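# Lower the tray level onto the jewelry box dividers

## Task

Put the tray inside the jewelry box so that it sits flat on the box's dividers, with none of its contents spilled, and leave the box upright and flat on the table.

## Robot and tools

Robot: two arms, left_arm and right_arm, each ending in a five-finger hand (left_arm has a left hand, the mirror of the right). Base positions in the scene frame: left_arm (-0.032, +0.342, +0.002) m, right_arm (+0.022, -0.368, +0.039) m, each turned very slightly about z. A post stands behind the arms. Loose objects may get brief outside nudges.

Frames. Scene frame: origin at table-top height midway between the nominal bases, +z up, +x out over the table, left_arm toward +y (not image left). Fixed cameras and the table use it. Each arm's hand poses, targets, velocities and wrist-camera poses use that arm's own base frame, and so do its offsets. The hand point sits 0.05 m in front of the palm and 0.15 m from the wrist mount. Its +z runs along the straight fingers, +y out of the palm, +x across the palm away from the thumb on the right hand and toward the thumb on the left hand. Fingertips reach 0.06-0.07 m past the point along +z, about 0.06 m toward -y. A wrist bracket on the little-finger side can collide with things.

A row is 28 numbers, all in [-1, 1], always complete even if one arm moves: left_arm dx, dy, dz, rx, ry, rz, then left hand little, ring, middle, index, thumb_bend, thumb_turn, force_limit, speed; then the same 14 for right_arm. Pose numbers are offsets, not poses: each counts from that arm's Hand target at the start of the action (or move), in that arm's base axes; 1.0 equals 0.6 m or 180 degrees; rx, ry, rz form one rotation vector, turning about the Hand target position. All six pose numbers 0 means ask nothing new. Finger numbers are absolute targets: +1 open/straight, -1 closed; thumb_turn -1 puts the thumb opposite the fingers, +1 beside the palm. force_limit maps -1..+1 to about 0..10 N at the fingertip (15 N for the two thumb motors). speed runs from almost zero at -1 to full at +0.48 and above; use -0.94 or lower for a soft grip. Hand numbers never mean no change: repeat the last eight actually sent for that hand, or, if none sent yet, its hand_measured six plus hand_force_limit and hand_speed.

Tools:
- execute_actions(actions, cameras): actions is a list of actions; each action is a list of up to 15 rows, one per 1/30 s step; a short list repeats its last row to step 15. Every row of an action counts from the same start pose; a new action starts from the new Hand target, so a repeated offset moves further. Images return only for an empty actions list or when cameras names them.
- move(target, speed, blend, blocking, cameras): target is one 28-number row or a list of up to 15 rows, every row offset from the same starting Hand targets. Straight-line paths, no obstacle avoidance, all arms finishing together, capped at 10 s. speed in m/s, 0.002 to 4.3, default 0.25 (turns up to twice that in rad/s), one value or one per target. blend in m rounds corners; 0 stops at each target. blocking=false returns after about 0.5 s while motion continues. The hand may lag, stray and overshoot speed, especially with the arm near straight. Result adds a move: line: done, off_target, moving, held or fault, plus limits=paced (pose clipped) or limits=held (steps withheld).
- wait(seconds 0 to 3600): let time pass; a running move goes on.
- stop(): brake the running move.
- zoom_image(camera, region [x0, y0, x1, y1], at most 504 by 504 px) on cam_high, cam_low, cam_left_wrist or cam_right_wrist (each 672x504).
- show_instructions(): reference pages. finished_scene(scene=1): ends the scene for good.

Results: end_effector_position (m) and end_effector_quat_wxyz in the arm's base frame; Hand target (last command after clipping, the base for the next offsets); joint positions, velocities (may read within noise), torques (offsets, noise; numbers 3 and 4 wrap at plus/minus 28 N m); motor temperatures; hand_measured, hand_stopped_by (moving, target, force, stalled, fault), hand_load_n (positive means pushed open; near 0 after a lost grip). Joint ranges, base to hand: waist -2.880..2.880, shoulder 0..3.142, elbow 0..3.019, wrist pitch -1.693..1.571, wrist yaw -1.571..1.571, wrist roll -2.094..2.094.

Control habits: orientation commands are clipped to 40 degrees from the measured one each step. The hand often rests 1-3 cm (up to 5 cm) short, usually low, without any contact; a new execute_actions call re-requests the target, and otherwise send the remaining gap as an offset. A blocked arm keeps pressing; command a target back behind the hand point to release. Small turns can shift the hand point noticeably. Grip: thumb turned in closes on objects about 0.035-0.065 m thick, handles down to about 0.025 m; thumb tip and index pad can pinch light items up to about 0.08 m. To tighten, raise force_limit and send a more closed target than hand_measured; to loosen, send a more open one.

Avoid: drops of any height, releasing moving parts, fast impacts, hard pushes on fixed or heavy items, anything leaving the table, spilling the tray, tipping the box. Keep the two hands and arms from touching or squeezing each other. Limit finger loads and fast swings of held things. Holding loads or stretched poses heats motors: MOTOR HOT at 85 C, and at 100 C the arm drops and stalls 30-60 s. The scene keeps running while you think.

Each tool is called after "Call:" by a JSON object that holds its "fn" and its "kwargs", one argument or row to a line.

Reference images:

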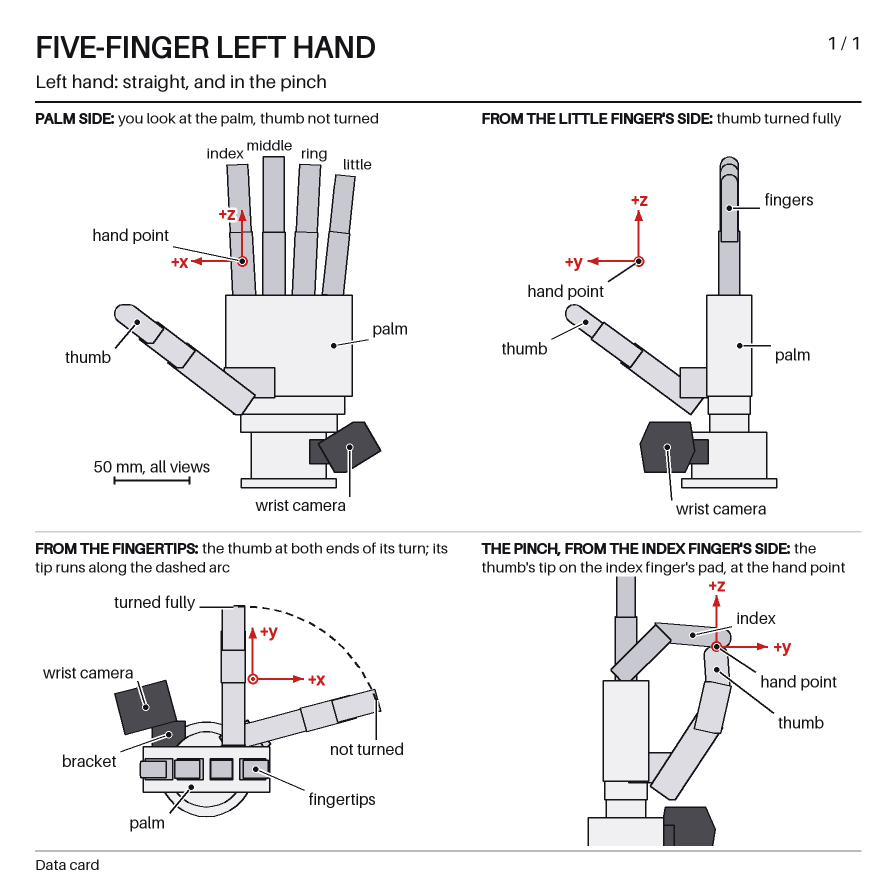

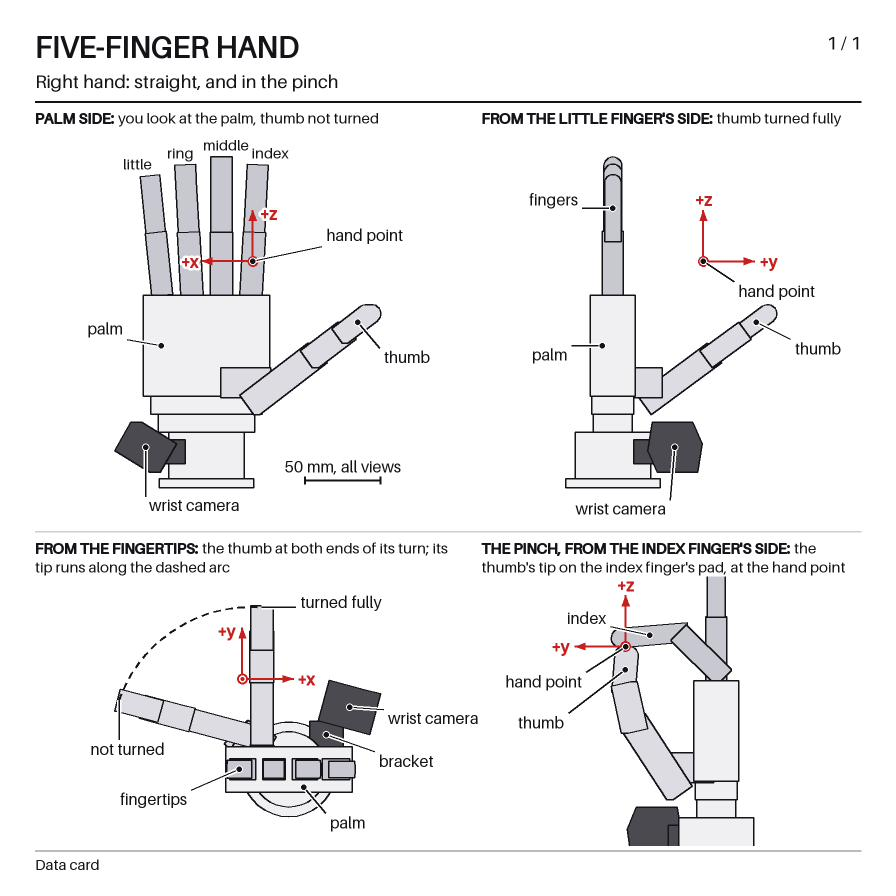

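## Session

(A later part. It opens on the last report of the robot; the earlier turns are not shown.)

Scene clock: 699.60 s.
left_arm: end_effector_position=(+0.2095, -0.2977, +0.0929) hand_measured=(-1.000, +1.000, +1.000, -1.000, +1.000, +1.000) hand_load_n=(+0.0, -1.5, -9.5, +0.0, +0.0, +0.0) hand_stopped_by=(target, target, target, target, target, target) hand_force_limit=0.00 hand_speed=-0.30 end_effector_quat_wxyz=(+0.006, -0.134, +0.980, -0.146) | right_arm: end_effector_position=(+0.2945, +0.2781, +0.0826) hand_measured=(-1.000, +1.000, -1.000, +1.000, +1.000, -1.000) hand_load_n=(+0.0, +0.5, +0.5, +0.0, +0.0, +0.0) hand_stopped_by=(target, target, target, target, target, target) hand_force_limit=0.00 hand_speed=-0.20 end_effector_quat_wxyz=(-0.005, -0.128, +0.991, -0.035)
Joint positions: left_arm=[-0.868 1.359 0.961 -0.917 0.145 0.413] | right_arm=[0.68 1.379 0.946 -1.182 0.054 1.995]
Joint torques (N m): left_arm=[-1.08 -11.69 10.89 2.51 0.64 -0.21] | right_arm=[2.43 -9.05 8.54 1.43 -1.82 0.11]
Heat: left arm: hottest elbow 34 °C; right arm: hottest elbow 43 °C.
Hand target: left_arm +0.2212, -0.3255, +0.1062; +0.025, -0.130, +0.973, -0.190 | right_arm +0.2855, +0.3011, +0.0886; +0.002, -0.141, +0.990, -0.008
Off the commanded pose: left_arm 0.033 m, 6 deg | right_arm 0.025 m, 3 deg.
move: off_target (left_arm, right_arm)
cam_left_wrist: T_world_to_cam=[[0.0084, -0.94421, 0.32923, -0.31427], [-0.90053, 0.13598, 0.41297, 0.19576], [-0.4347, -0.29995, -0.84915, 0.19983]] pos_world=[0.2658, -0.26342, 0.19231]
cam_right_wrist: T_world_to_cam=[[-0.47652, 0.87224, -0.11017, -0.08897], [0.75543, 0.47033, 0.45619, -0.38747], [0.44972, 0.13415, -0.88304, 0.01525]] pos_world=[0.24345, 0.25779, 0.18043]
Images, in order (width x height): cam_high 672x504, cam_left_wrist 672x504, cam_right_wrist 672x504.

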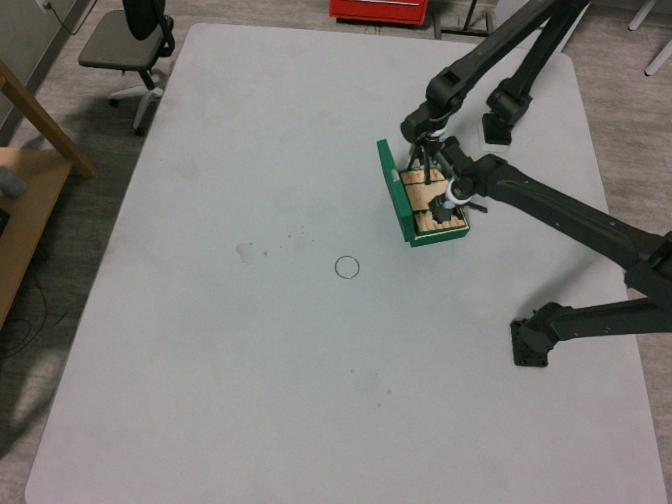

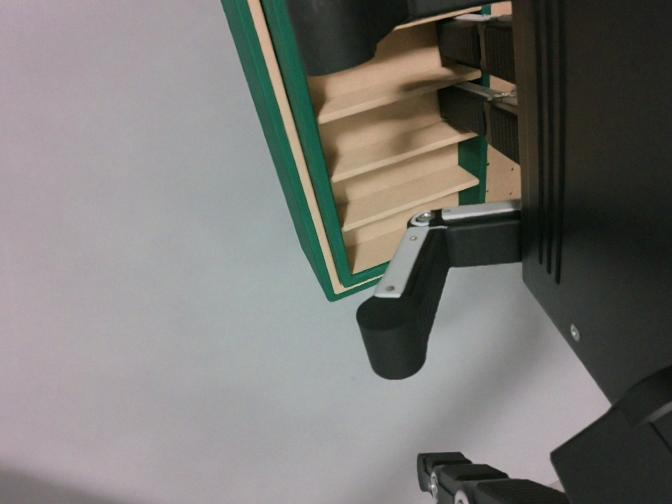

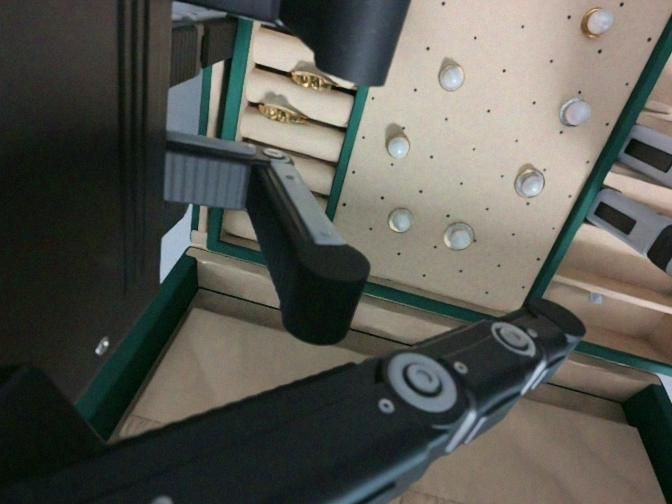

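Call:
{"fn": "move", "kwargs": {
  "target": [0,0,-0.014,0,0,0,-1,1,1,-1,1,1,0,-0.3,0,0,-0.008,0,0,0,-1,1,-1,1,1,-1,0,-0.2],
  "speed": 0.02,
  "cameras": ["cam_left_wrist","cam_right_wrist","cam_high"]
}}

Call:
{"fn": "zoom_image", "kwargs": {
  "camera": "cam_left_wrist",
  "region": [220, 0, 400, 310]
}}

Call:
{"fn": "zoom_image", "kwargs": {
  "camera": "cam_right_wrist",
  "region": [150, 180, 330, 330]
}}

Call:
{"fn": "zoom_image", "kwargs": {
  "camera": "cam_right_wrist",
  "region": [522, 260, 672, 410]
}}

Scene clock: 710.20 s.
left_arm: end_effector_position=(+0.2095, -0.2979, +0.0894) hand_measured=(-1.000, +1.000, +1.000, -1.000, +1.000, +1.000) hand_load_n=(+0.0, -2.5, -10.0, +0.0, +0.0, +0.0) hand_stopped_by=(target, target, target, target, target, target) hand_force_limit=0.00 hand_speed=-0.30 end_effector_quat_wxyz=(+0.007, -0.134, +0.980, -0.148) | right_arm: end_effector_position=(+0.2945, +0.2780, +0.0812) hand_measured=(-1.000, +1.000, -1.000, +1.000, +1.000, -1.000) hand_load_n=(+0.0, +0.5, +0.0, +0.0, +0.0, +0.0) hand_stopped_by=(target, target, target, target, target, target) hand_force_limit=0.00 hand_speed=-0.20 end_effector_quat_wxyz=(-0.004, -0.128, +0.991, -0.034)
Joint positions: left_arm=[-0.868 1.36 0.952 -0.902 0.145 0.413] | right_arm=[0.68 1.379 0.942 -1.176 0.054 1.995]
Joint torques (N m): left_arm=[-1.08 -10.99 10.37 2.78 0.62 -0.21] | right_arm=[2.37 -8.59 8.12 1.5 -1.81 0.11]
Heat: left arm: hottest elbow 34 °C; right arm: hottest elbow 41 °C.
Hand target: left_arm +0.2210, -0.3254, +0.0977; +0.025, -0.130, +0.973, -0.190 | right_arm +0.2855, +0.3011, +0.0839; +0.002, -0.141, +0.990, -0.008
Off the commanded pose: left_arm 0.031 m, 5 deg | right_arm 0.025 m, 3 deg.
move: off_target (left_arm, right_arm)
cam_left_wrist: T_world_to_cam=[[0.00705, -0.94298, 0.33277, -0.31297], [-0.90155, 0.13797, 0.41008, 0.1983], [-0.43261, -0.3029, -0.84917, 0.19534]] pos_world=[0.26549, -0.26331, 0.18871]
cam_right_wrist: T_world_to_cam=[[-0.47636, 0.87237, -0.10977, -0.08933], [0.75458, 0.46971, 0.45824, -0.38652], [0.45132, 0.13545, -0.88202, 0.01317]] pos_world=[0.24316, 0.2577, 0.17893]
Images, in order (width x height): cam_high 672x504, cam_left_wrist 672x504, cam_right_wrist 672x504.

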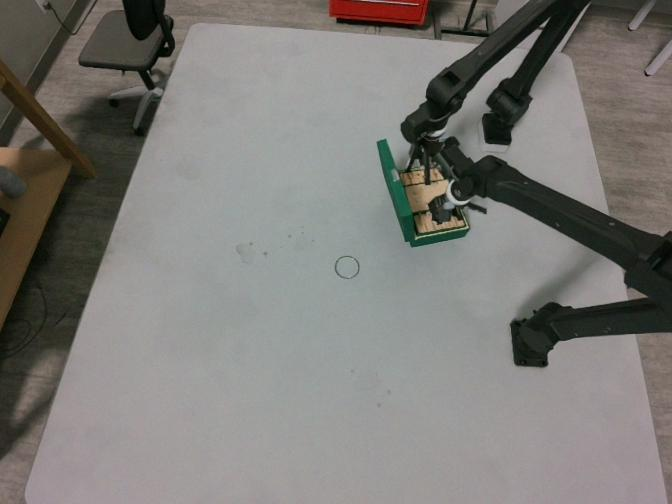

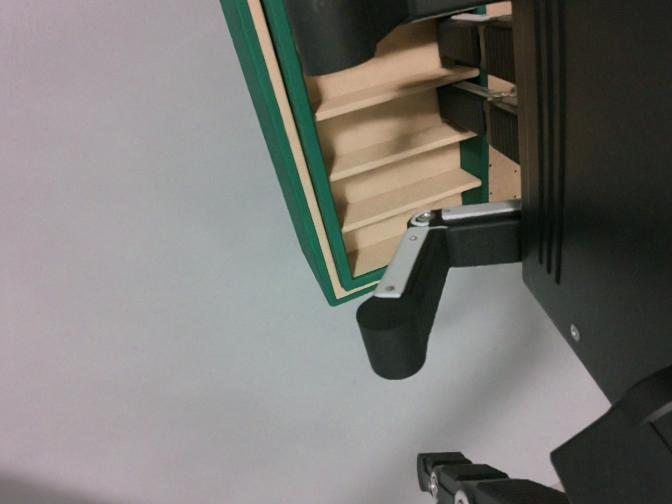

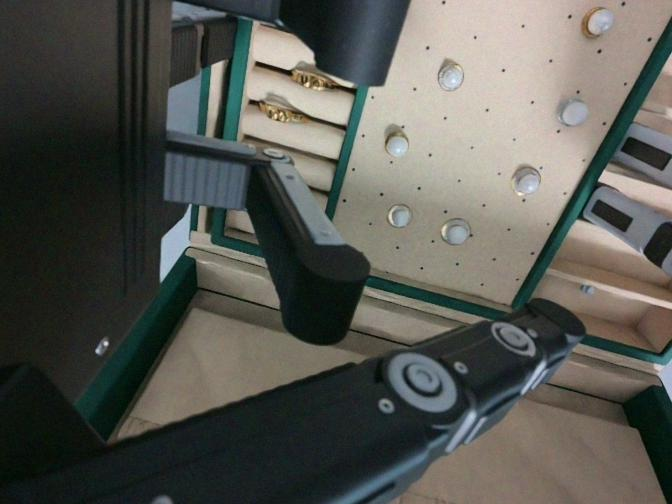

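Scaled by 1.626 from the camera's image (finer frame: 960x720).

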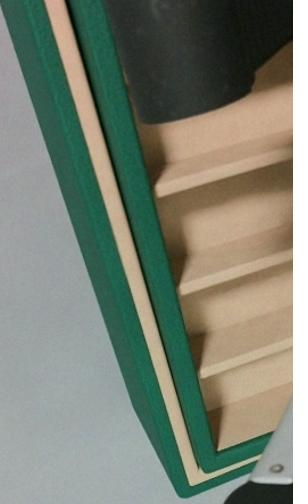

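Scaled by 2.800 from the camera's image (finer frame: 960x720).

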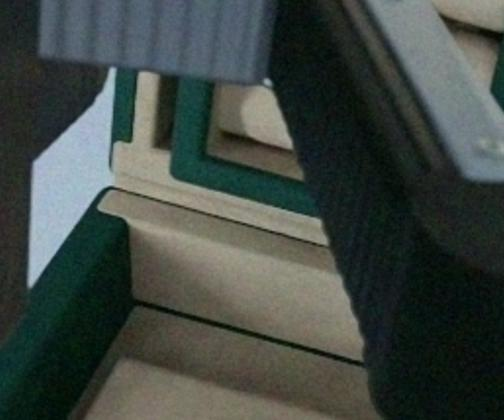

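Scaled by 3.360 from the camera's image (finer frame: 960x720).

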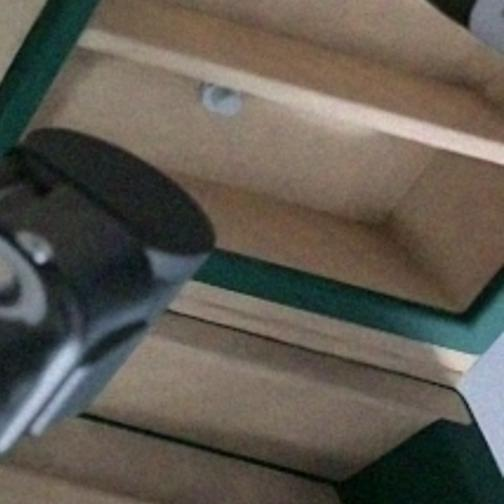

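Call:
{"fn": "move", "kwargs": {
  "target": [-0.0026,0.0100,-0.002,0,0,0,-1,1,1,-1,1,1,0,-0.3,-0.0026,0.0100,0,0,0,0,-1,1,-1,1,1,-1,0,-0.2],
  "speed": 0.02,
  "cameras": ["cam_left_wrist","cam_right_wrist"]
}}

Call:
{"fn": "zoom_image", "kwargs": {
  "camera": "cam_left_wrist",
  "region": [220, 0, 400, 310]
}}

Call:
{"fn": "zoom_image", "kwargs": {
  "camera": "cam_right_wrist",
  "region": [150, 180, 330, 330]
}}

Scene clock: 713.77 s.
left_arm: end_effector_position=(+0.2089, -0.2973, +0.0882) hand_measured=(-1.000, +1.000, +1.000, -1.000, +1.000, +1.000) hand_load_n=(+0.0, -1.5, -9.5, +0.0, +0.0, +0.0) hand_stopped_by=(target, target, target, target, target, target) hand_force_limit=0.00 hand_speed=-0.30 end_effector_quat_wxyz=(+0.009, -0.133, +0.979, -0.151) | right_arm: end_effector_position=(+0.2939, +0.2789, +0.0811) hand_measured=(-1.000, +1.000, -1.000, +1.000, +1.000, -1.000) hand_load_n=(+0.0, +0.5, +0.5, +0.0, +0.0, +0.0) hand_stopped_by=(target, target, target, target, target, target) hand_force_limit=0.00 hand_speed=-0.20 end_effector_quat_wxyz=(-0.002, -0.128, +0.991, -0.037)
Joint positions: left_arm=[-0.868 1.354 0.942 -0.892 0.145 0.413] | right_arm=[0.686 1.379 0.942 -1.176 0.06 2.001]
Joint torques (N m): left_arm=[-0.5 -11.34 9.77 2.5 0.67 -0.14] | right_arm=[3.08 -8.18 8.65 1.48 -2.1 0.25]
Heat: left arm: hottest elbow 35 °C; right arm: hottest elbow 41 °C.
Hand target: left_arm +0.2195, -0.3194, +0.0965; +0.025, -0.130, +0.973, -0.190 | right_arm +0.2840, +0.3071, +0.0839; +0.002, -0.141, +0.990, -0.008
Off the commanded pose: left_arm 0.026 m, 5 deg | right_arm 0.030 m, 4 deg.
move: off_target (left_arm, right_arm)
cam_left_wrist: T_world_to_cam=[[0.00546, -0.94104, 0.33826, -0.31155], [-0.90358, 0.14027, 0.40481, 0.1998], [-0.42838, -0.30785, -0.84954, 0.19199]] pos_world=[0.26448, -0.2621, 0.18761]
cam_right_wrist: T_world_to_cam=[[-0.47645, 0.87158, -0.11553, -0.08961], [0.75247, 0.4722, 0.45915, -0.38649], [0.45474, 0.13183, -0.88082, 0.01309]] pos_world=[0.24218, 0.25888, 0.17864]

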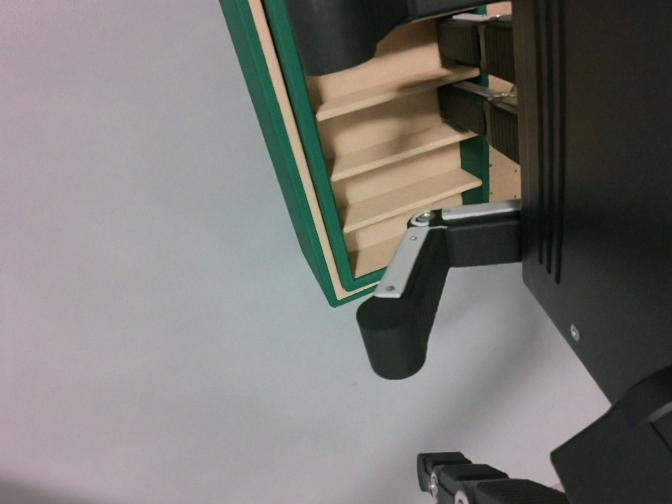

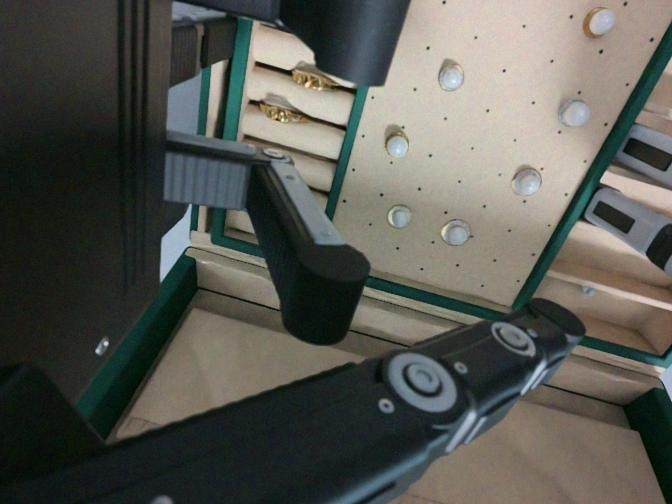

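Scaled by 1.626 from the camera's image (finer frame: 960x720).

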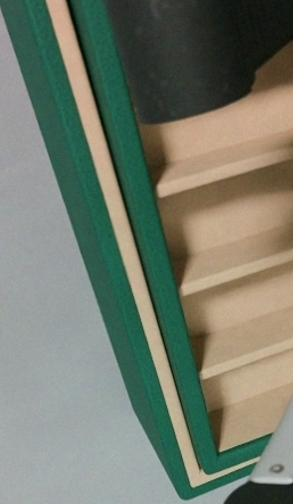

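Scaled by 2.800 from the camera's image (finer frame: 960x720).

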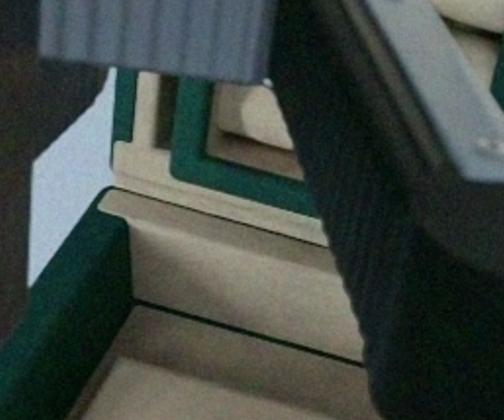

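Call:
{"fn": "move", "kwargs": {
  "target": [-0.0035,0.0130,-0.002,0,0,0,-1,1,1,-1,1,1,0,-0.3,-0.0030,0.0110,0,0,0,0,-1,1,-1,1,1,-1,0,-0.2],
  "speed": 0.02,
  "cameras": ["cam_left_wrist","cam_right_wrist"]
}}

Call:
{"fn": "zoom_image", "kwargs": {
  "camera": "cam_left_wrist",
  "region": [220, 0, 400, 310]
}}

Call:
{"fn": "zoom_image", "kwargs": {
  "camera": "cam_right_wrist",
  "region": [150, 180, 330, 330]
}}

Scene clock: 716.33 s.
left_arm: end_effector_position=(+0.2081, -0.2964, +0.0871) hand_measured=(-1.000, +1.000, +1.000, -1.000, +1.000, +1.000) hand_load_n=(+0.0, +0.0, -8.0, +0.0, +0.0, +0.0) hand_stopped_by=(target, target, target, target, target, target) hand_force_limit=0.00 hand_speed=-0.30 end_effector_quat_wxyz=(+0.012, -0.133, +0.978, -0.158) | right_arm: end_effector_position=(+0.2931, +0.2802, +0.0808) hand_measured=(-1.000, +1.000, -1.000, +1.000, +1.000, -1.000) hand_load_n=(+0.0, +0.5, +0.5, +0.0, +0.0, +0.0) hand_stopped_by=(target, target, target, target, target, target) hand_force_limit=0.00 hand_speed=-0.20 end_effector_quat_wxyz=(+0.001, -0.128, +0.991, -0.040)
Joint positions: left_arm=[-0.867 1.341 0.927 -0.874 0.148 0.413] | right_arm=[0.695 1.379 0.942 -1.175 0.069 2.011]
Joint torques (N m): left_arm=[0.21 -11.46 9.35 2.04 0.67 -0.06] | right_arm=[3.9 -7.94 9.36 1.5 -2.52 0.29]
Heat: left arm: hottest elbow 34 °C; right arm: hottest elbow 41 °C.
Hand target: left_arm +0.2176, -0.3117, +0.0955; +0.025, -0.130, +0.973, -0.190 | right_arm +0.2822, +0.3137, +0.0839; +0.002, -0.141, +0.990, -0.009
Off the commanded pose: left_arm 0.020 m, 4 deg | right_arm 0.035 m, 4 deg.
move: off_target (left_arm, right_arm)
cam_left_wrist: T_world_to_cam=[[0.00318, -0.93664, 0.35028, -0.30956], [-0.90683, 0.14494, 0.3958, 0.20222], [-0.42149, -0.3189, -0.84891, 0.18624]] pos_world=[0.26286, -0.25986, 0.18649]
cam_right_wrist: T_world_to_cam=[[-0.47534, 0.87093, -0.12464, -0.09055], [0.74944, 0.47503, 0.46118, -0.38651], [0.46086, 0.12581, -0.87851, 0.01285]] pos_world=[0.2407, 0.26085, 0.17825]

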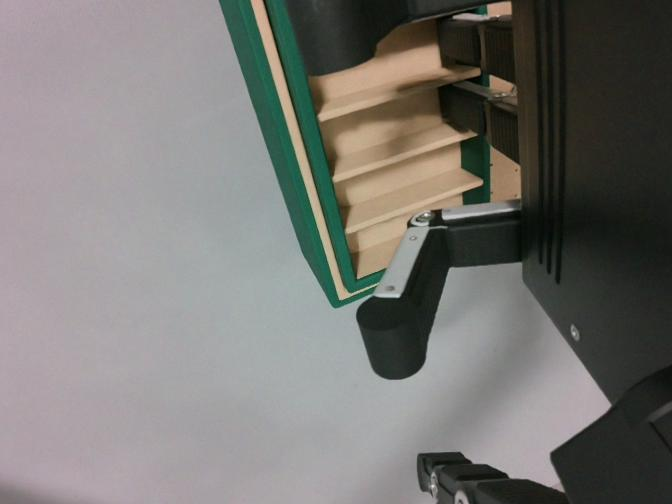

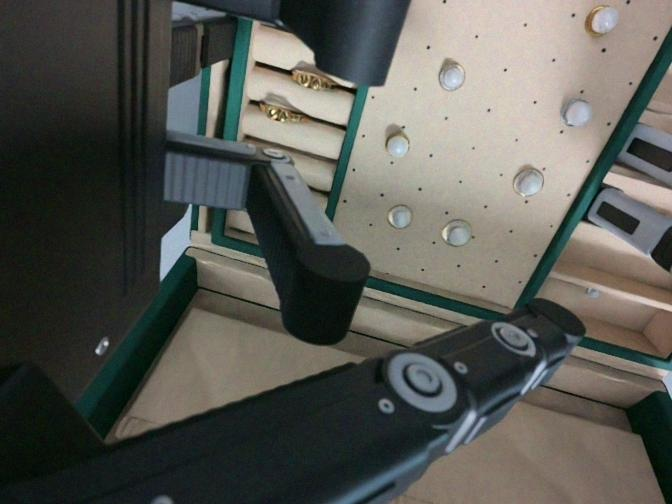

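Scaled by 1.626 from the camera's image (finer frame: 960x720).

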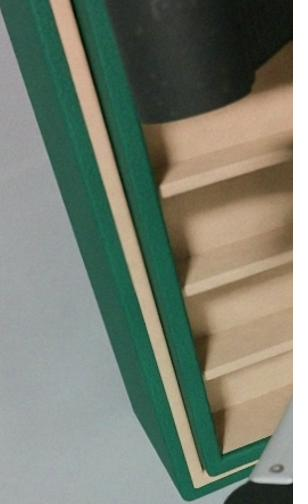

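Scaled by 2.800 from the camera's image (finer frame: 960x720).

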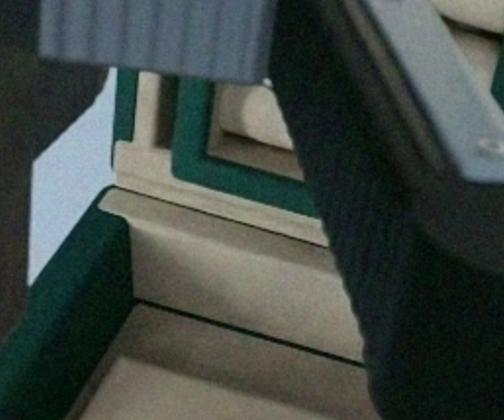

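Call:
{"fn": "move", "kwargs": {
  "target": [0,0,-0.006,0,0,0,-1,1,1,-1,1,1,0,-0.3,0,0,-0.012,0,0,0,-1,1,-1,1,1,-1,0,-0.2],
  "speed": 0.02,
  "cameras": ["cam_left_wrist","cam_right_wrist"]
}}

Call:
{"fn": "zoom_image", "kwargs": {
  "camera": "cam_right_wrist",
  "region": [150, 180, 330, 330]
}}

Call:
{"fn": "zoom_image", "kwargs": {
  "camera": "cam_left_wrist",
  "region": [220, 0, 400, 310]
}}

Scene clock: 719.40 s.
left_arm: end_effector_position=(+0.2079, -0.2961, +0.0863) hand_measured=(-1.000, +1.000, +1.000, -1.000, +1.000, +1.000) hand_load_n=(+0.0, -0.5, -8.5, +0.5, +0.0, +0.0) hand_stopped_by=(target, target, target, target, target, target) hand_force_limit=0.00 hand_speed=-0.30 end_effector_quat_wxyz=(+0.013, -0.133, +0.978, -0.160) | right_arm: end_effector_position=(+0.2931, +0.2803, +0.0803) hand_measured=(-1.000, +1.000, -1.000, +1.000, +1.000, -1.000) hand_load_n=(+0.0, +0.5, +0.0, +0.0, +0.0, +0.0) hand_stopped_by=(target, target, target, target, target, target) hand_force_limit=0.00 hand_speed=-0.20 end_effector_quat_wxyz=(+0.002, -0.128, +0.991, -0.041)
Joint positions: left_arm=[-0.867 1.338 0.922 -0.868 0.149 0.413] | right_arm=[0.696 1.379 0.94 -1.173 0.07 2.012]
Joint torques (N m): left_arm=[0.15 -10.81 9.37 2.24 0.64 -0.06] | right_arm=[3.72 -7.24 8.47 2.03 -2.52 0.27]
Heat: left arm: hottest elbow 34 °C; right arm: hottest elbow 41 °C.
Hand target: left_arm +0.2175, -0.3116, +0.0918; +0.025, -0.130, +0.973, -0.190 | right_arm +0.2823, +0.3137, +0.0767; +0.002, -0.141, +0.990, -0.008
Off the commanded pose: left_arm 0.019 m, 4 deg | right_arm 0.035 m, 4 deg.
move: off_target (left_arm, right_arm)
cam_left_wrist: T_world_to_cam=[[0.00266, -0.93546, 0.35343, -0.30884], [-0.90762, 0.14611, 0.39354, 0.20301], [-0.41978, -0.32182, -0.84866, 0.18433]] pos_world=[0.26245, -0.25925, 0.18569]
cam_right_wrist: T_world_to_cam=[[-0.47515, 0.8709, -0.12557, -0.09063], [0.74863, 0.47512, 0.46241, -0.38626], [0.46237, 0.12571, -0.87773, 0.01188]] pos_world=[0.24061, 0.26095, 0.17765]

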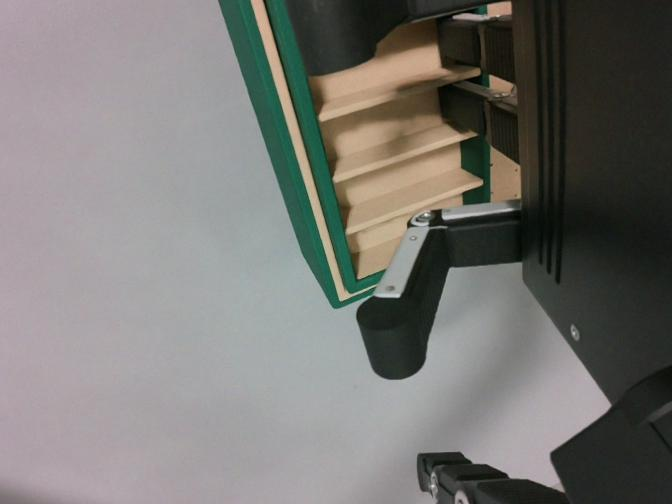

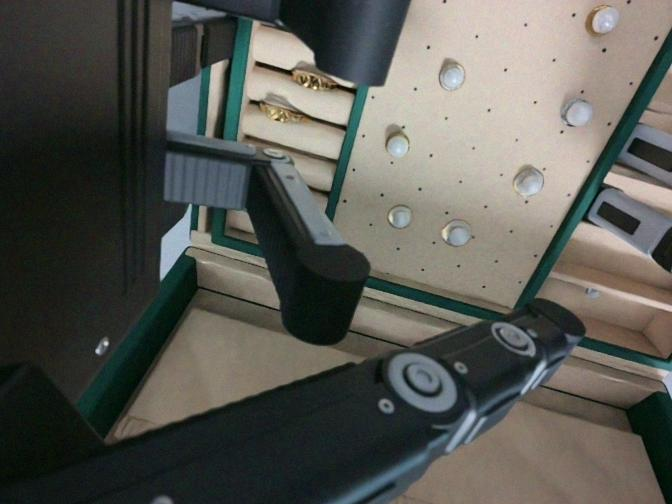

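Scaled by 2.800 from the camera's image (finer frame: 960x720).

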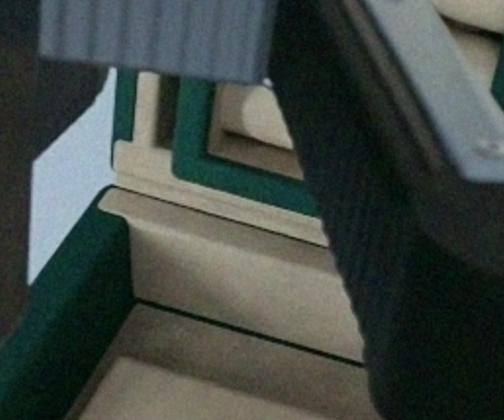

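Scaled by 1.626 from the camera's image (finer frame: 960x720).

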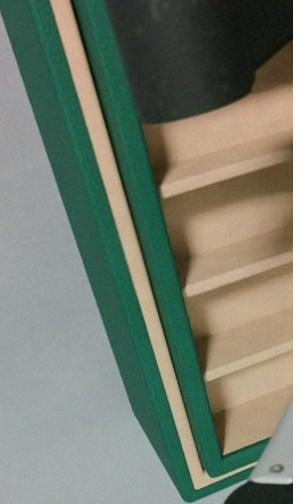

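Call:
{"fn": "move", "kwargs": {
  "target": [-0.0018,0.0064,0,0,0,0,-1,1,1,-1,1,1,0,-0.3,0,0,0,0,0,0,-1,1,-1,1,1,-1,0,-0.2],
  "speed": 0.01,
  "cameras": ["cam_left_wrist","cam_right_wrist"]
}}

Scene clock: 727.90 s.
left_arm: end_effector_position=(+0.2078, -0.2956, +0.0857) hand_measured=(-1.000, +1.000, +1.000, -1.000, +1.000, +1.000) hand_load_n=(+0.0, +0.0, -7.0, +0.0, +0.0, +0.0) hand_stopped_by=(target, target, target, target, target, target) hand_force_limit=0.00 hand_speed=-0.30 end_effector_quat_wxyz=(+0.014, -0.133, +0.977, -0.163) | right_arm: end_effector_position=(+0.2929, +0.2803, +0.0802) hand_measured=(-1.000, +1.000, -1.000, +1.000, +1.000, -1.000) hand_load_n=(+0.0, +0.5, +0.0, +0.5, +0.0, +0.0) hand_stopped_by=(target, target, target, target, target, target) hand_force_limit=0.00 hand_speed=-0.20 end_effector_quat_wxyz=(+0.002, -0.128, +0.991, -0.041)
Joint positions: left_arm=[-0.864 1.334 0.915 -0.859 0.152 0.413] | right_arm=[0.697 1.379 0.94 -1.173 0.07 2.012]
Joint torques (N m): left_arm=[0.26 -11.28 9.01 1.83 0.57 -0.02] | right_arm=[3.66 -7.36 8.35 2.02 -2.54 0.25]
Motor temperatures (°C): left_arm=[22 30 34 22 20 21] | right_arm=[22 27 40 21 34 25]
Heat: left arm: hottest elbow 34 °C; right arm: hottest elbow 40 °C.
Hand target: left_arm +0.2165, -0.3079, +0.0918; +0.025, -0.130, +0.973, -0.190 | right_arm +0.2820, +0.3137, +0.0766; +0.002, -0.141, +0.990, -0.009
Off the commanded pose: left_arm 0.016 m, 3 deg | right_arm 0.035 m, 4 deg.
move: off_target (left_arm)
cam_left_wrist: T_world_to_cam=[[0.0034, -0.9331, 0.3596, -0.30818], [-0.90848, 0.1474, 0.39108, 0.20375], [-0.41793, -0.32802, -0.8472, 0.18159]] pos_world=[0.26204, -0.25803, 0.18498]
cam_right_wrist: T_world_to_cam=[[-0.47518, 0.87087, -0.12566, -0.09081], [0.74875, 0.47522, 0.4621, -0.38606], [0.46215, 0.1255, -0.87788, 0.01192]] pos_world=[0.24041, 0.26105, 0.17745]

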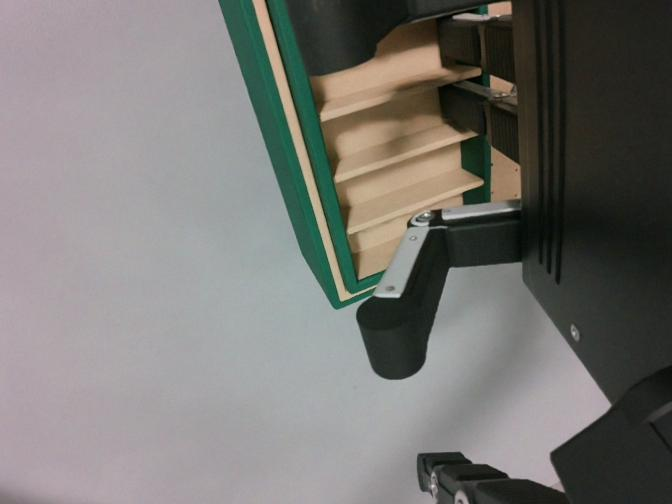

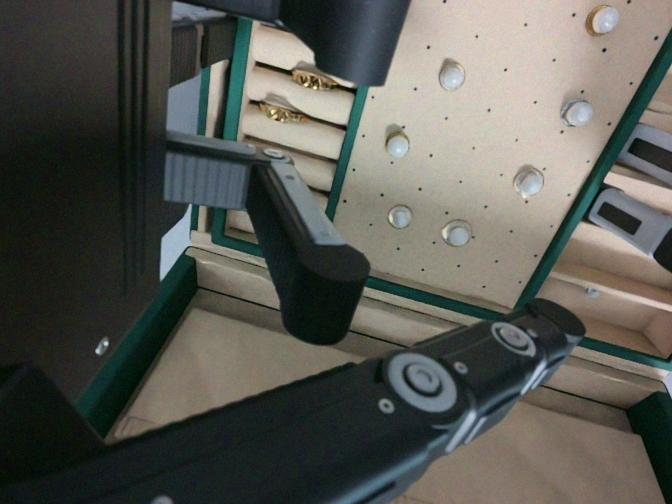

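Call:
{"fn": "move", "kwargs": {
  "target": [-0.0018,0.0064,0,0,0,0,-1,1,1,-1,1,1,0,-0.3,0.0020,-0.0080,0,0,0,0,-1,1,-1,1,1,-1,0,-0.2],
  "speed": 0.01,
  "cameras": ["cam_right_wrist"]
}}

Scene clock: 729.53 s.
left_arm: end_effector_position=(+0.2074, -0.2949, +0.0851) hand_measured=(-1.000, +1.000, +1.000, -1.000, +1.000, +1.000) hand_load_n=(+0.0, +0.0, -5.0, +0.0, +0.0, -0.5) hand_stopped_by=(target, target, target, target, target, target) hand_force_limit=0.00 hand_speed=-0.30 end_effector_quat_wxyz=(+0.014, -0.134, +0.977, -0.166) | right_arm: end_effector_position=(+0.2929, +0.2802, +0.0799) hand_measured=(-1.000, +1.000, -1.000, +1.000, +1.000, -1.000) hand_load_n=(+0.5, +0.5, +0.0, +0.0, +0.0, +0.0) hand_stopped_by=(target, target, target, target, target, target) hand_force_limit=0.00 hand_speed=-0.20 end_effector_quat_wxyz=(+0.002, -0.128, +0.991, -0.041)
Joint positions: left_arm=[-0.862 1.328 0.908 -0.852 0.155 0.413] | right_arm=[0.697 1.379 0.939 -1.172 0.07 2.012]
Joint torques (N m): left_arm=[0.44 -11.4 9.01 1.5 0.52 0.01] | right_arm=[2.43 -7.47 7.98 2.02 -2.52 0.15]
Heat: left arm: hottest elbow 34 °C; right arm: hottest elbow 40 °C.
Hand target: left_arm +0.2154, -0.3040, +0.0918; +0.025, -0.130, +0.973, -0.190 | right_arm +0.2834, +0.3090, +0.0768; +0.002, -0.141, +0.990, -0.008
Off the commanded pose: left_arm 0.014 m, 3 deg | right_arm 0.030 m, 4 deg.
move: off_target (left_arm, right_arm)
cam_right_wrist: T_world_to_cam=[[-0.47515, 0.8709, -0.12557, -0.09078], [0.74863, 0.47512, 0.46241, -0.38592], [0.46237, 0.12571, -0.87773, 0.01162]] pos_world=[0.24041, 0.26095, 0.17725]

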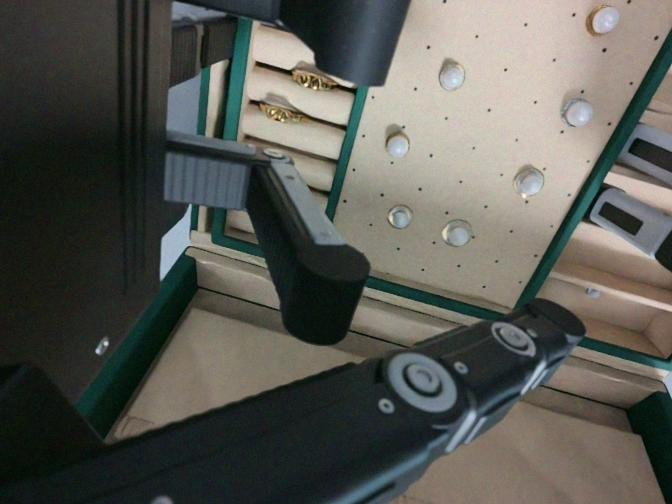

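Call:
{"fn": "move", "kwargs": {
  "target": [-0.0018,0.0064,0,0,0,0,-1,1,1,-1,1,1,0,-0.3,0.0020,-0.0080,0,0,0,0,-1,1,-1,1,1,-1,0,-0.2],
  "speed": 0.01,
  "cameras": ["cam_right_wrist"]
}}

Scene clock: 731.07 s.
left_arm: end_effector_position=(+0.2072, -0.2940, +0.0845) hand_measured=(-1.000, +1.000, +1.000, -1.000, +1.000, +1.000) hand_load_n=(+0.0, +0.0, -3.0, +0.0, +0.0, +0.0) hand_stopped_by=(target, target, target, target, target, target) hand_force_limit=0.00 hand_speed=-0.30 end_effector_quat_wxyz=(+0.014, -0.133, +0.976, -0.169) | right_arm: end_effector_position=(+0.2927, +0.2800, +0.0795) hand_measured=(-1.000, +1.000, -1.000, +1.000, +1.000, -1.000) hand_load_n=(+0.0, +0.5, +0.0, +0.0, +0.0, +0.0) hand_stopped_by=(target, target, target, target, target, target) hand_force_limit=0.00 hand_speed=-0.20 end_effector_quat_wxyz=(+0.002, -0.128, +0.991, -0.041)
Joint positions: left_arm=[-0.859 1.323 0.9 -0.845 0.158 0.416] | right_arm=[0.697 1.379 0.938 -1.171 0.071 2.012]
Joint torques (N m): left_arm=[0.67 -11.52 8.79 1.35 0.45 0.03] | right_arm=[2.02 -7.94 7.68 2.09 -2.51 0.03]
Heat: left arm: hottest elbow 34 °C; right arm: hottest elbow 40 °C.
Hand target: left_arm +0.2143, -0.3001, +0.0918; +0.025, -0.130, +0.973, -0.190 | right_arm +0.2846, +0.3042, +0.0767; +0.002, -0.141, +0.990, -0.008
Off the commanded pose: left_arm 0.012 m, 3 deg | right_arm 0.026 m, 4 deg.
move: off_target (left_arm, right_arm)
cam_right_wrist: T_world_to_cam=[[-0.47518, 0.87081, -0.12608, -0.09063], [0.74862, 0.47541, 0.46213, -0.38551], [0.46236, 0.1252, -0.87781, 0.01153]] pos_world=[0.24021, 0.26075, 0.17685]

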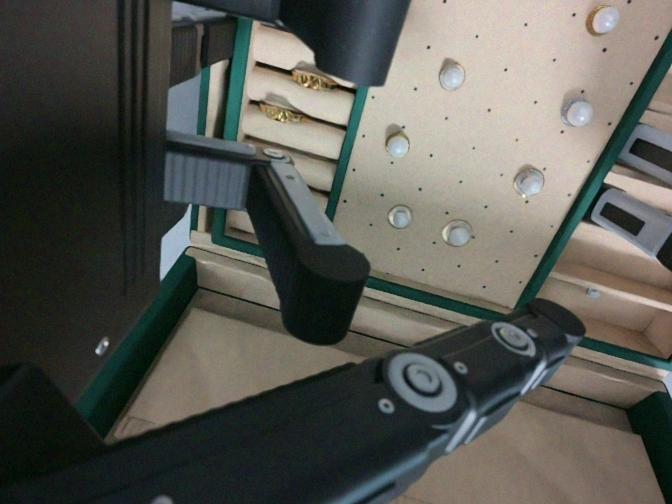

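Call:
{"fn": "move", "kwargs": {
  "target": [-0.0018,0.0064,0,0,0,0,-1,1,1,-1,1,1,0,-0.3,0.0020,-0.0080,0,0,0,0,-1,1,-1,1,1,-1,0,-0.2],
  "speed": 0.01,
  "cameras": ["cam_right_wrist"]
}}

Call:
{"fn": "zoom_image", "kwargs": {
  "camera": "cam_right_wrist",
  "region": [150, 180, 330, 330]
}}

Scene clock: 733.17 s.
left_arm: end_effector_position=(+0.2072, -0.2923, +0.0850) hand_measured=(-1.000, +1.000, +1.000, -1.000, +1.000, +1.000) hand_load_n=(+0.0, +0.0, -2.0, +0.0, +0.0, +0.0) hand_stopped_by=(target, target, target, target, target, target) hand_force_limit=0.00 hand_speed=-0.30 end_effector_quat_wxyz=(+0.016, -0.133, +0.976, -0.172) | right_arm: end_effector_position=(+0.2929, +0.2801, +0.0790) hand_measured=(-1.000, +1.000, -1.000, +1.000, +1.000, -1.000) hand_load_n=(+0.0, +0.5, +0.0, +0.0, +0.0, +0.0) hand_stopped_by=(target, target, target, target, target, target) hand_force_limit=0.00 hand_speed=-0.20 end_effector_quat_wxyz=(+0.003, -0.130, +0.991, -0.040)
Joint positions: left_arm=[-0.856 1.314 0.893 -0.84 0.161 0.419] | right_arm=[0.696 1.379 0.935 -1.166 0.07 2.008]
Joint torques (N m): left_arm=[0.73 -11.58 8.65 1.17 0.41 0.05] | right_arm=[0.5 -7.77 7.45 1.88 -2.49 -0.09]
Heat: left arm: hottest elbow 34 °C; right arm: hottest elbow 40 °C.
Hand target: left_arm +0.2132, -0.2964, +0.0918; +0.025, -0.130, +0.973, -0.190 | right_arm +0.2857, +0.2992, +0.0765; +0.002, -0.141, +0.990, -0.009
Off the commanded pose: left_arm 0.010 m, 2 deg | right_arm 0.021 m, 4 deg.
move: off_target (right_arm)
cam_right_wrist: T_world_to_cam=[[-0.47787, 0.8695, -0.12494, -0.08968], [0.74607, 0.47681, 0.46479, -0.38529], [0.46371, 0.1289, -0.87656, 0.00945]] pos_world=[0.24021, 0.26047, 0.17616]

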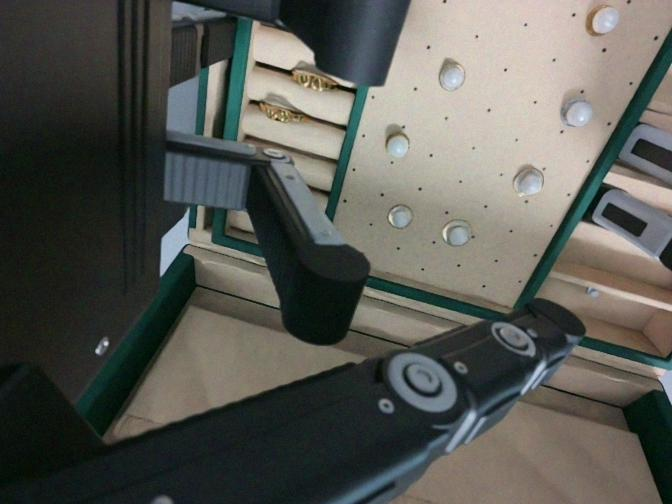

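Scaled by 2.800 from the camera's image (finer frame: 960x720).

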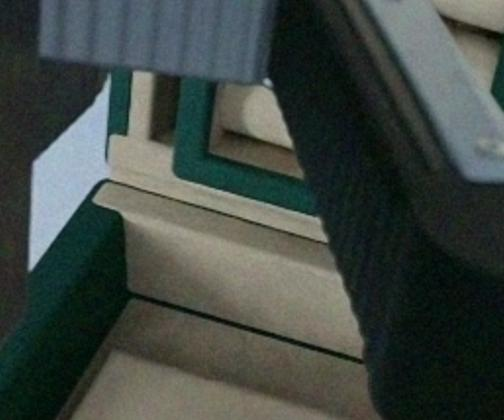

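Call:
{"fn": "move", "kwargs": {
  "target": [-0.0018,0.0064,0,0,0,0,-1,1,1,-1,1,1,0,-0.3,0.0020,-0.0080,0,0,0,0,-1,1,-1,1,1,-1,0,-0.2],
  "speed": 0.01,
  "cameras": ["cam_right_wrist","cam_left_wrist"]
}}

Call:
{"fn": "zoom_image", "kwargs": {
  "camera": "cam_right_wrist",
  "region": [150, 180, 330, 330]
}}

Scene clock: 735.63 s.
left_arm: end_effector_position=(+0.2073, -0.2909, +0.0870) hand_measured=(-1.000, +1.000, +1.000, -1.000, +1.000, +1.000) hand_load_n=(+0.0, +0.0, -1.0, +0.0, +0.0, +0.0) hand_stopped_by=(target, target, target, target, target, target) hand_force_limit=0.00 hand_speed=-0.30 end_effector_quat_wxyz=(+0.017, -0.132, +0.975, -0.177) | right_arm: end_effector_position=(+0.2932, +0.2792, +0.0797) hand_measured=(-1.000, +1.000, -1.000, +1.000, +1.000, -1.000) hand_load_n=(+0.0, +0.5, +0.0, +0.0, +0.0, +0.0) hand_stopped_by=(target, target, target, target, target, target) hand_force_limit=0.00 hand_speed=-0.20 end_effector_quat_wxyz=(+0.003, -0.131, +0.991, -0.035)
Joint positions: left_arm=[-0.852 1.303 0.888 -0.838 0.165 0.423] | right_arm=[0.689 1.373 0.931 -1.159 0.063 1.998]
Joint torques (N m): left_arm=[0.85 -11.28 8.35 1.01 0.35 0.05] | right_arm=[0.03 -8.12 7.23 1.73 -2.13 -0.06]
Heat: left arm: hottest elbow 34 °C; right arm: hottest elbow 40 °C.
Hand target: left_arm +0.2122, -0.2925, +0.0917; +0.025, -0.130, +0.973, -0.190 | right_arm +0.2869, +0.2945, +0.0766; +0.002, -0.141, +0.990, -0.009
Off the commanded pose: left_arm 0.007 m, 2 deg | right_arm 0.017 m, 3 deg.
move: off_target (right_arm)
cam_left_wrist: T_world_to_cam=[[-0.00171, -0.9231, 0.38456, -0.30246], [-0.91254, 0.15872, 0.37693, 0.20761], [-0.40898, -0.35029, -0.84263, 0.17525]] pos_world=[0.26062, -0.25076, 0.18573]
cam_right_wrist: T_world_to_cam=[[-0.48002, 0.86956, -0.11596, -0.08876], [0.74505, 0.47388, 0.46941, -0.38477], [0.46313, 0.13893, -0.87533, 0.00725]] pos_world=[0.24071, 0.25851, 0.17667]
Images, in order (width x height): cam_left_wrist 672x504, cam_right_wrist 672x504.

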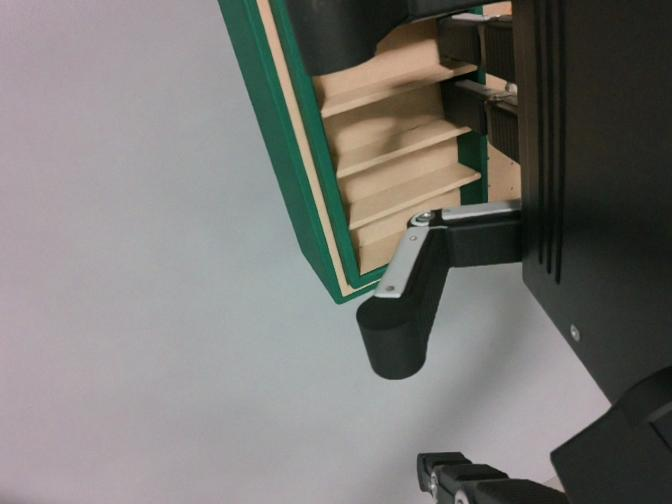

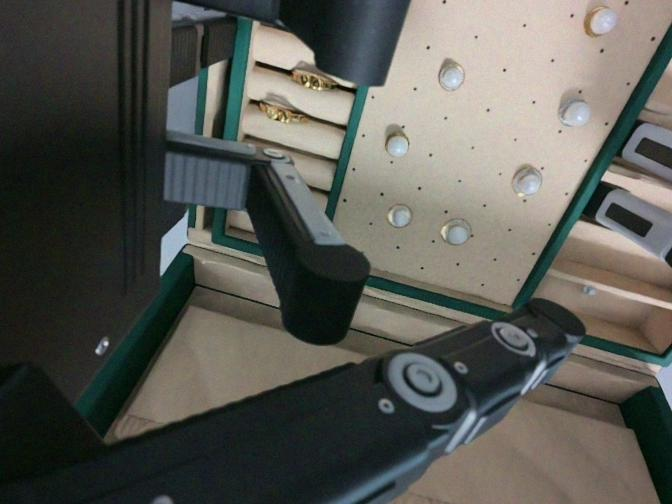

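Scaled by 2.800 from the camera's image (finer frame: 960x720).

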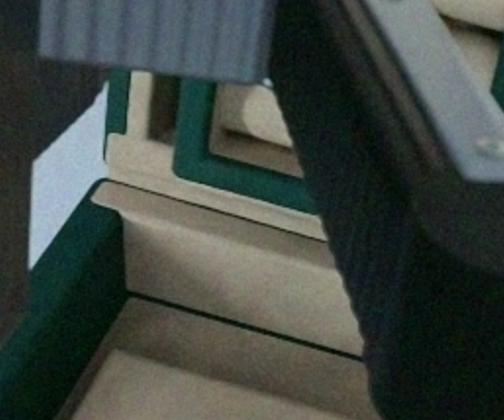

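Call:
{"fn": "move", "kwargs": {
  "target": [0,0,0,0,0,0,-1,1,1,-1,1,1,0,-0.3,0.0020,-0.0080,0,0,0,0,-1,1,-1,1,1,-1,0,-0.2],
  "speed": 0.01,
  "cameras": ["cam_right_wrist"]
}}

Call:
{"fn": "zoom_image", "kwargs": {
  "camera": "cam_right_wrist",
  "region": [150, 180, 330, 330]
}}

Scene clock: 737.83 s.
left_arm: end_effector_position=(+0.2073, -0.2910, +0.0871) hand_measured=(-1.000, +1.000, +1.000, -1.000, +1.000, +1.000) hand_load_n=(+0.0, +0.0, -1.0, +0.0, +0.0, -0.5) hand_stopped_by=(target, target, target, target, target, target) hand_force_limit=0.00 hand_speed=-0.30 end_effector_quat_wxyz=(+0.017, -0.132, +0.975, -0.177) | right_arm: end_effector_position=(+0.2935, +0.2783, +0.0803) hand_measured=(-1.000, +1.000, -1.000, +1.000, +1.000, -1.000) hand_load_n=(+0.0, +0.5, +0.0, +0.0, +0.0, +0.0) hand_stopped_by=(target, target, target, target, target, target) hand_force_limit=0.00 hand_speed=-0.20 end_effector_quat_wxyz=(+0.003, -0.132, +0.991, -0.030)
Joint positions: left_arm=[-0.852 1.302 0.888 -0.838 0.165 0.423] | right_arm=[0.681 1.369 0.927 -1.154 0.055 1.989]
Joint torques (N m): left_arm=[0.85 -11.28 8.36 1.01 0.35 0.05] | right_arm=[-0.21 -8 7.19 1.51 -1.76 -0.06]
Heat: left arm: hottest elbow 34 °C; right arm: hottest elbow 40 °C.
Hand target: left_arm +0.2121, -0.2926, +0.0919; +0.025, -0.130, +0.973, -0.190 | right_arm +0.2881, +0.2897, +0.0766; +0.002, -0.141, +0.990, -0.008
Off the commanded pose: left_arm 0.007 m, 2 deg | right_arm 0.013 m, 3 deg.
move: off_target (right_arm)
cam_right_wrist: T_world_to_cam=[[-0.48188, 0.86963, -0.10738, -0.08791], [0.74473, 0.47104, 0.47275, -0.38411], [0.4617, 0.14784, -0.87463, 0.00562]] pos_world=[0.2411, 0.25655, 0.17707]

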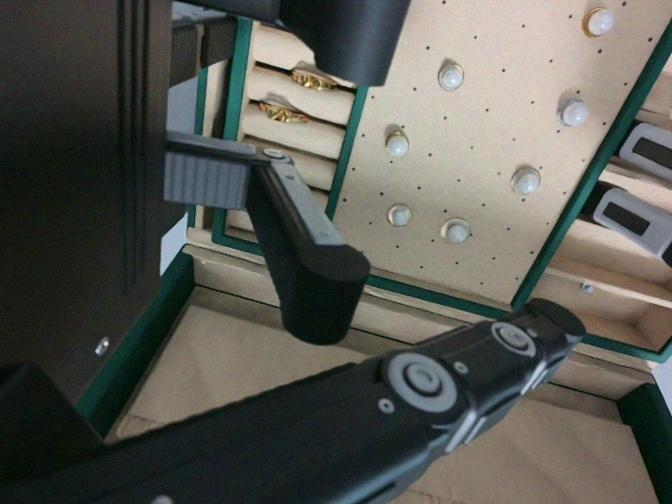

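Scaled by 2.800 from the camera's image (finer frame: 960x720).

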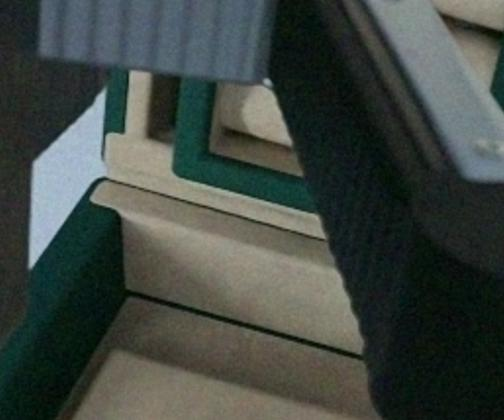

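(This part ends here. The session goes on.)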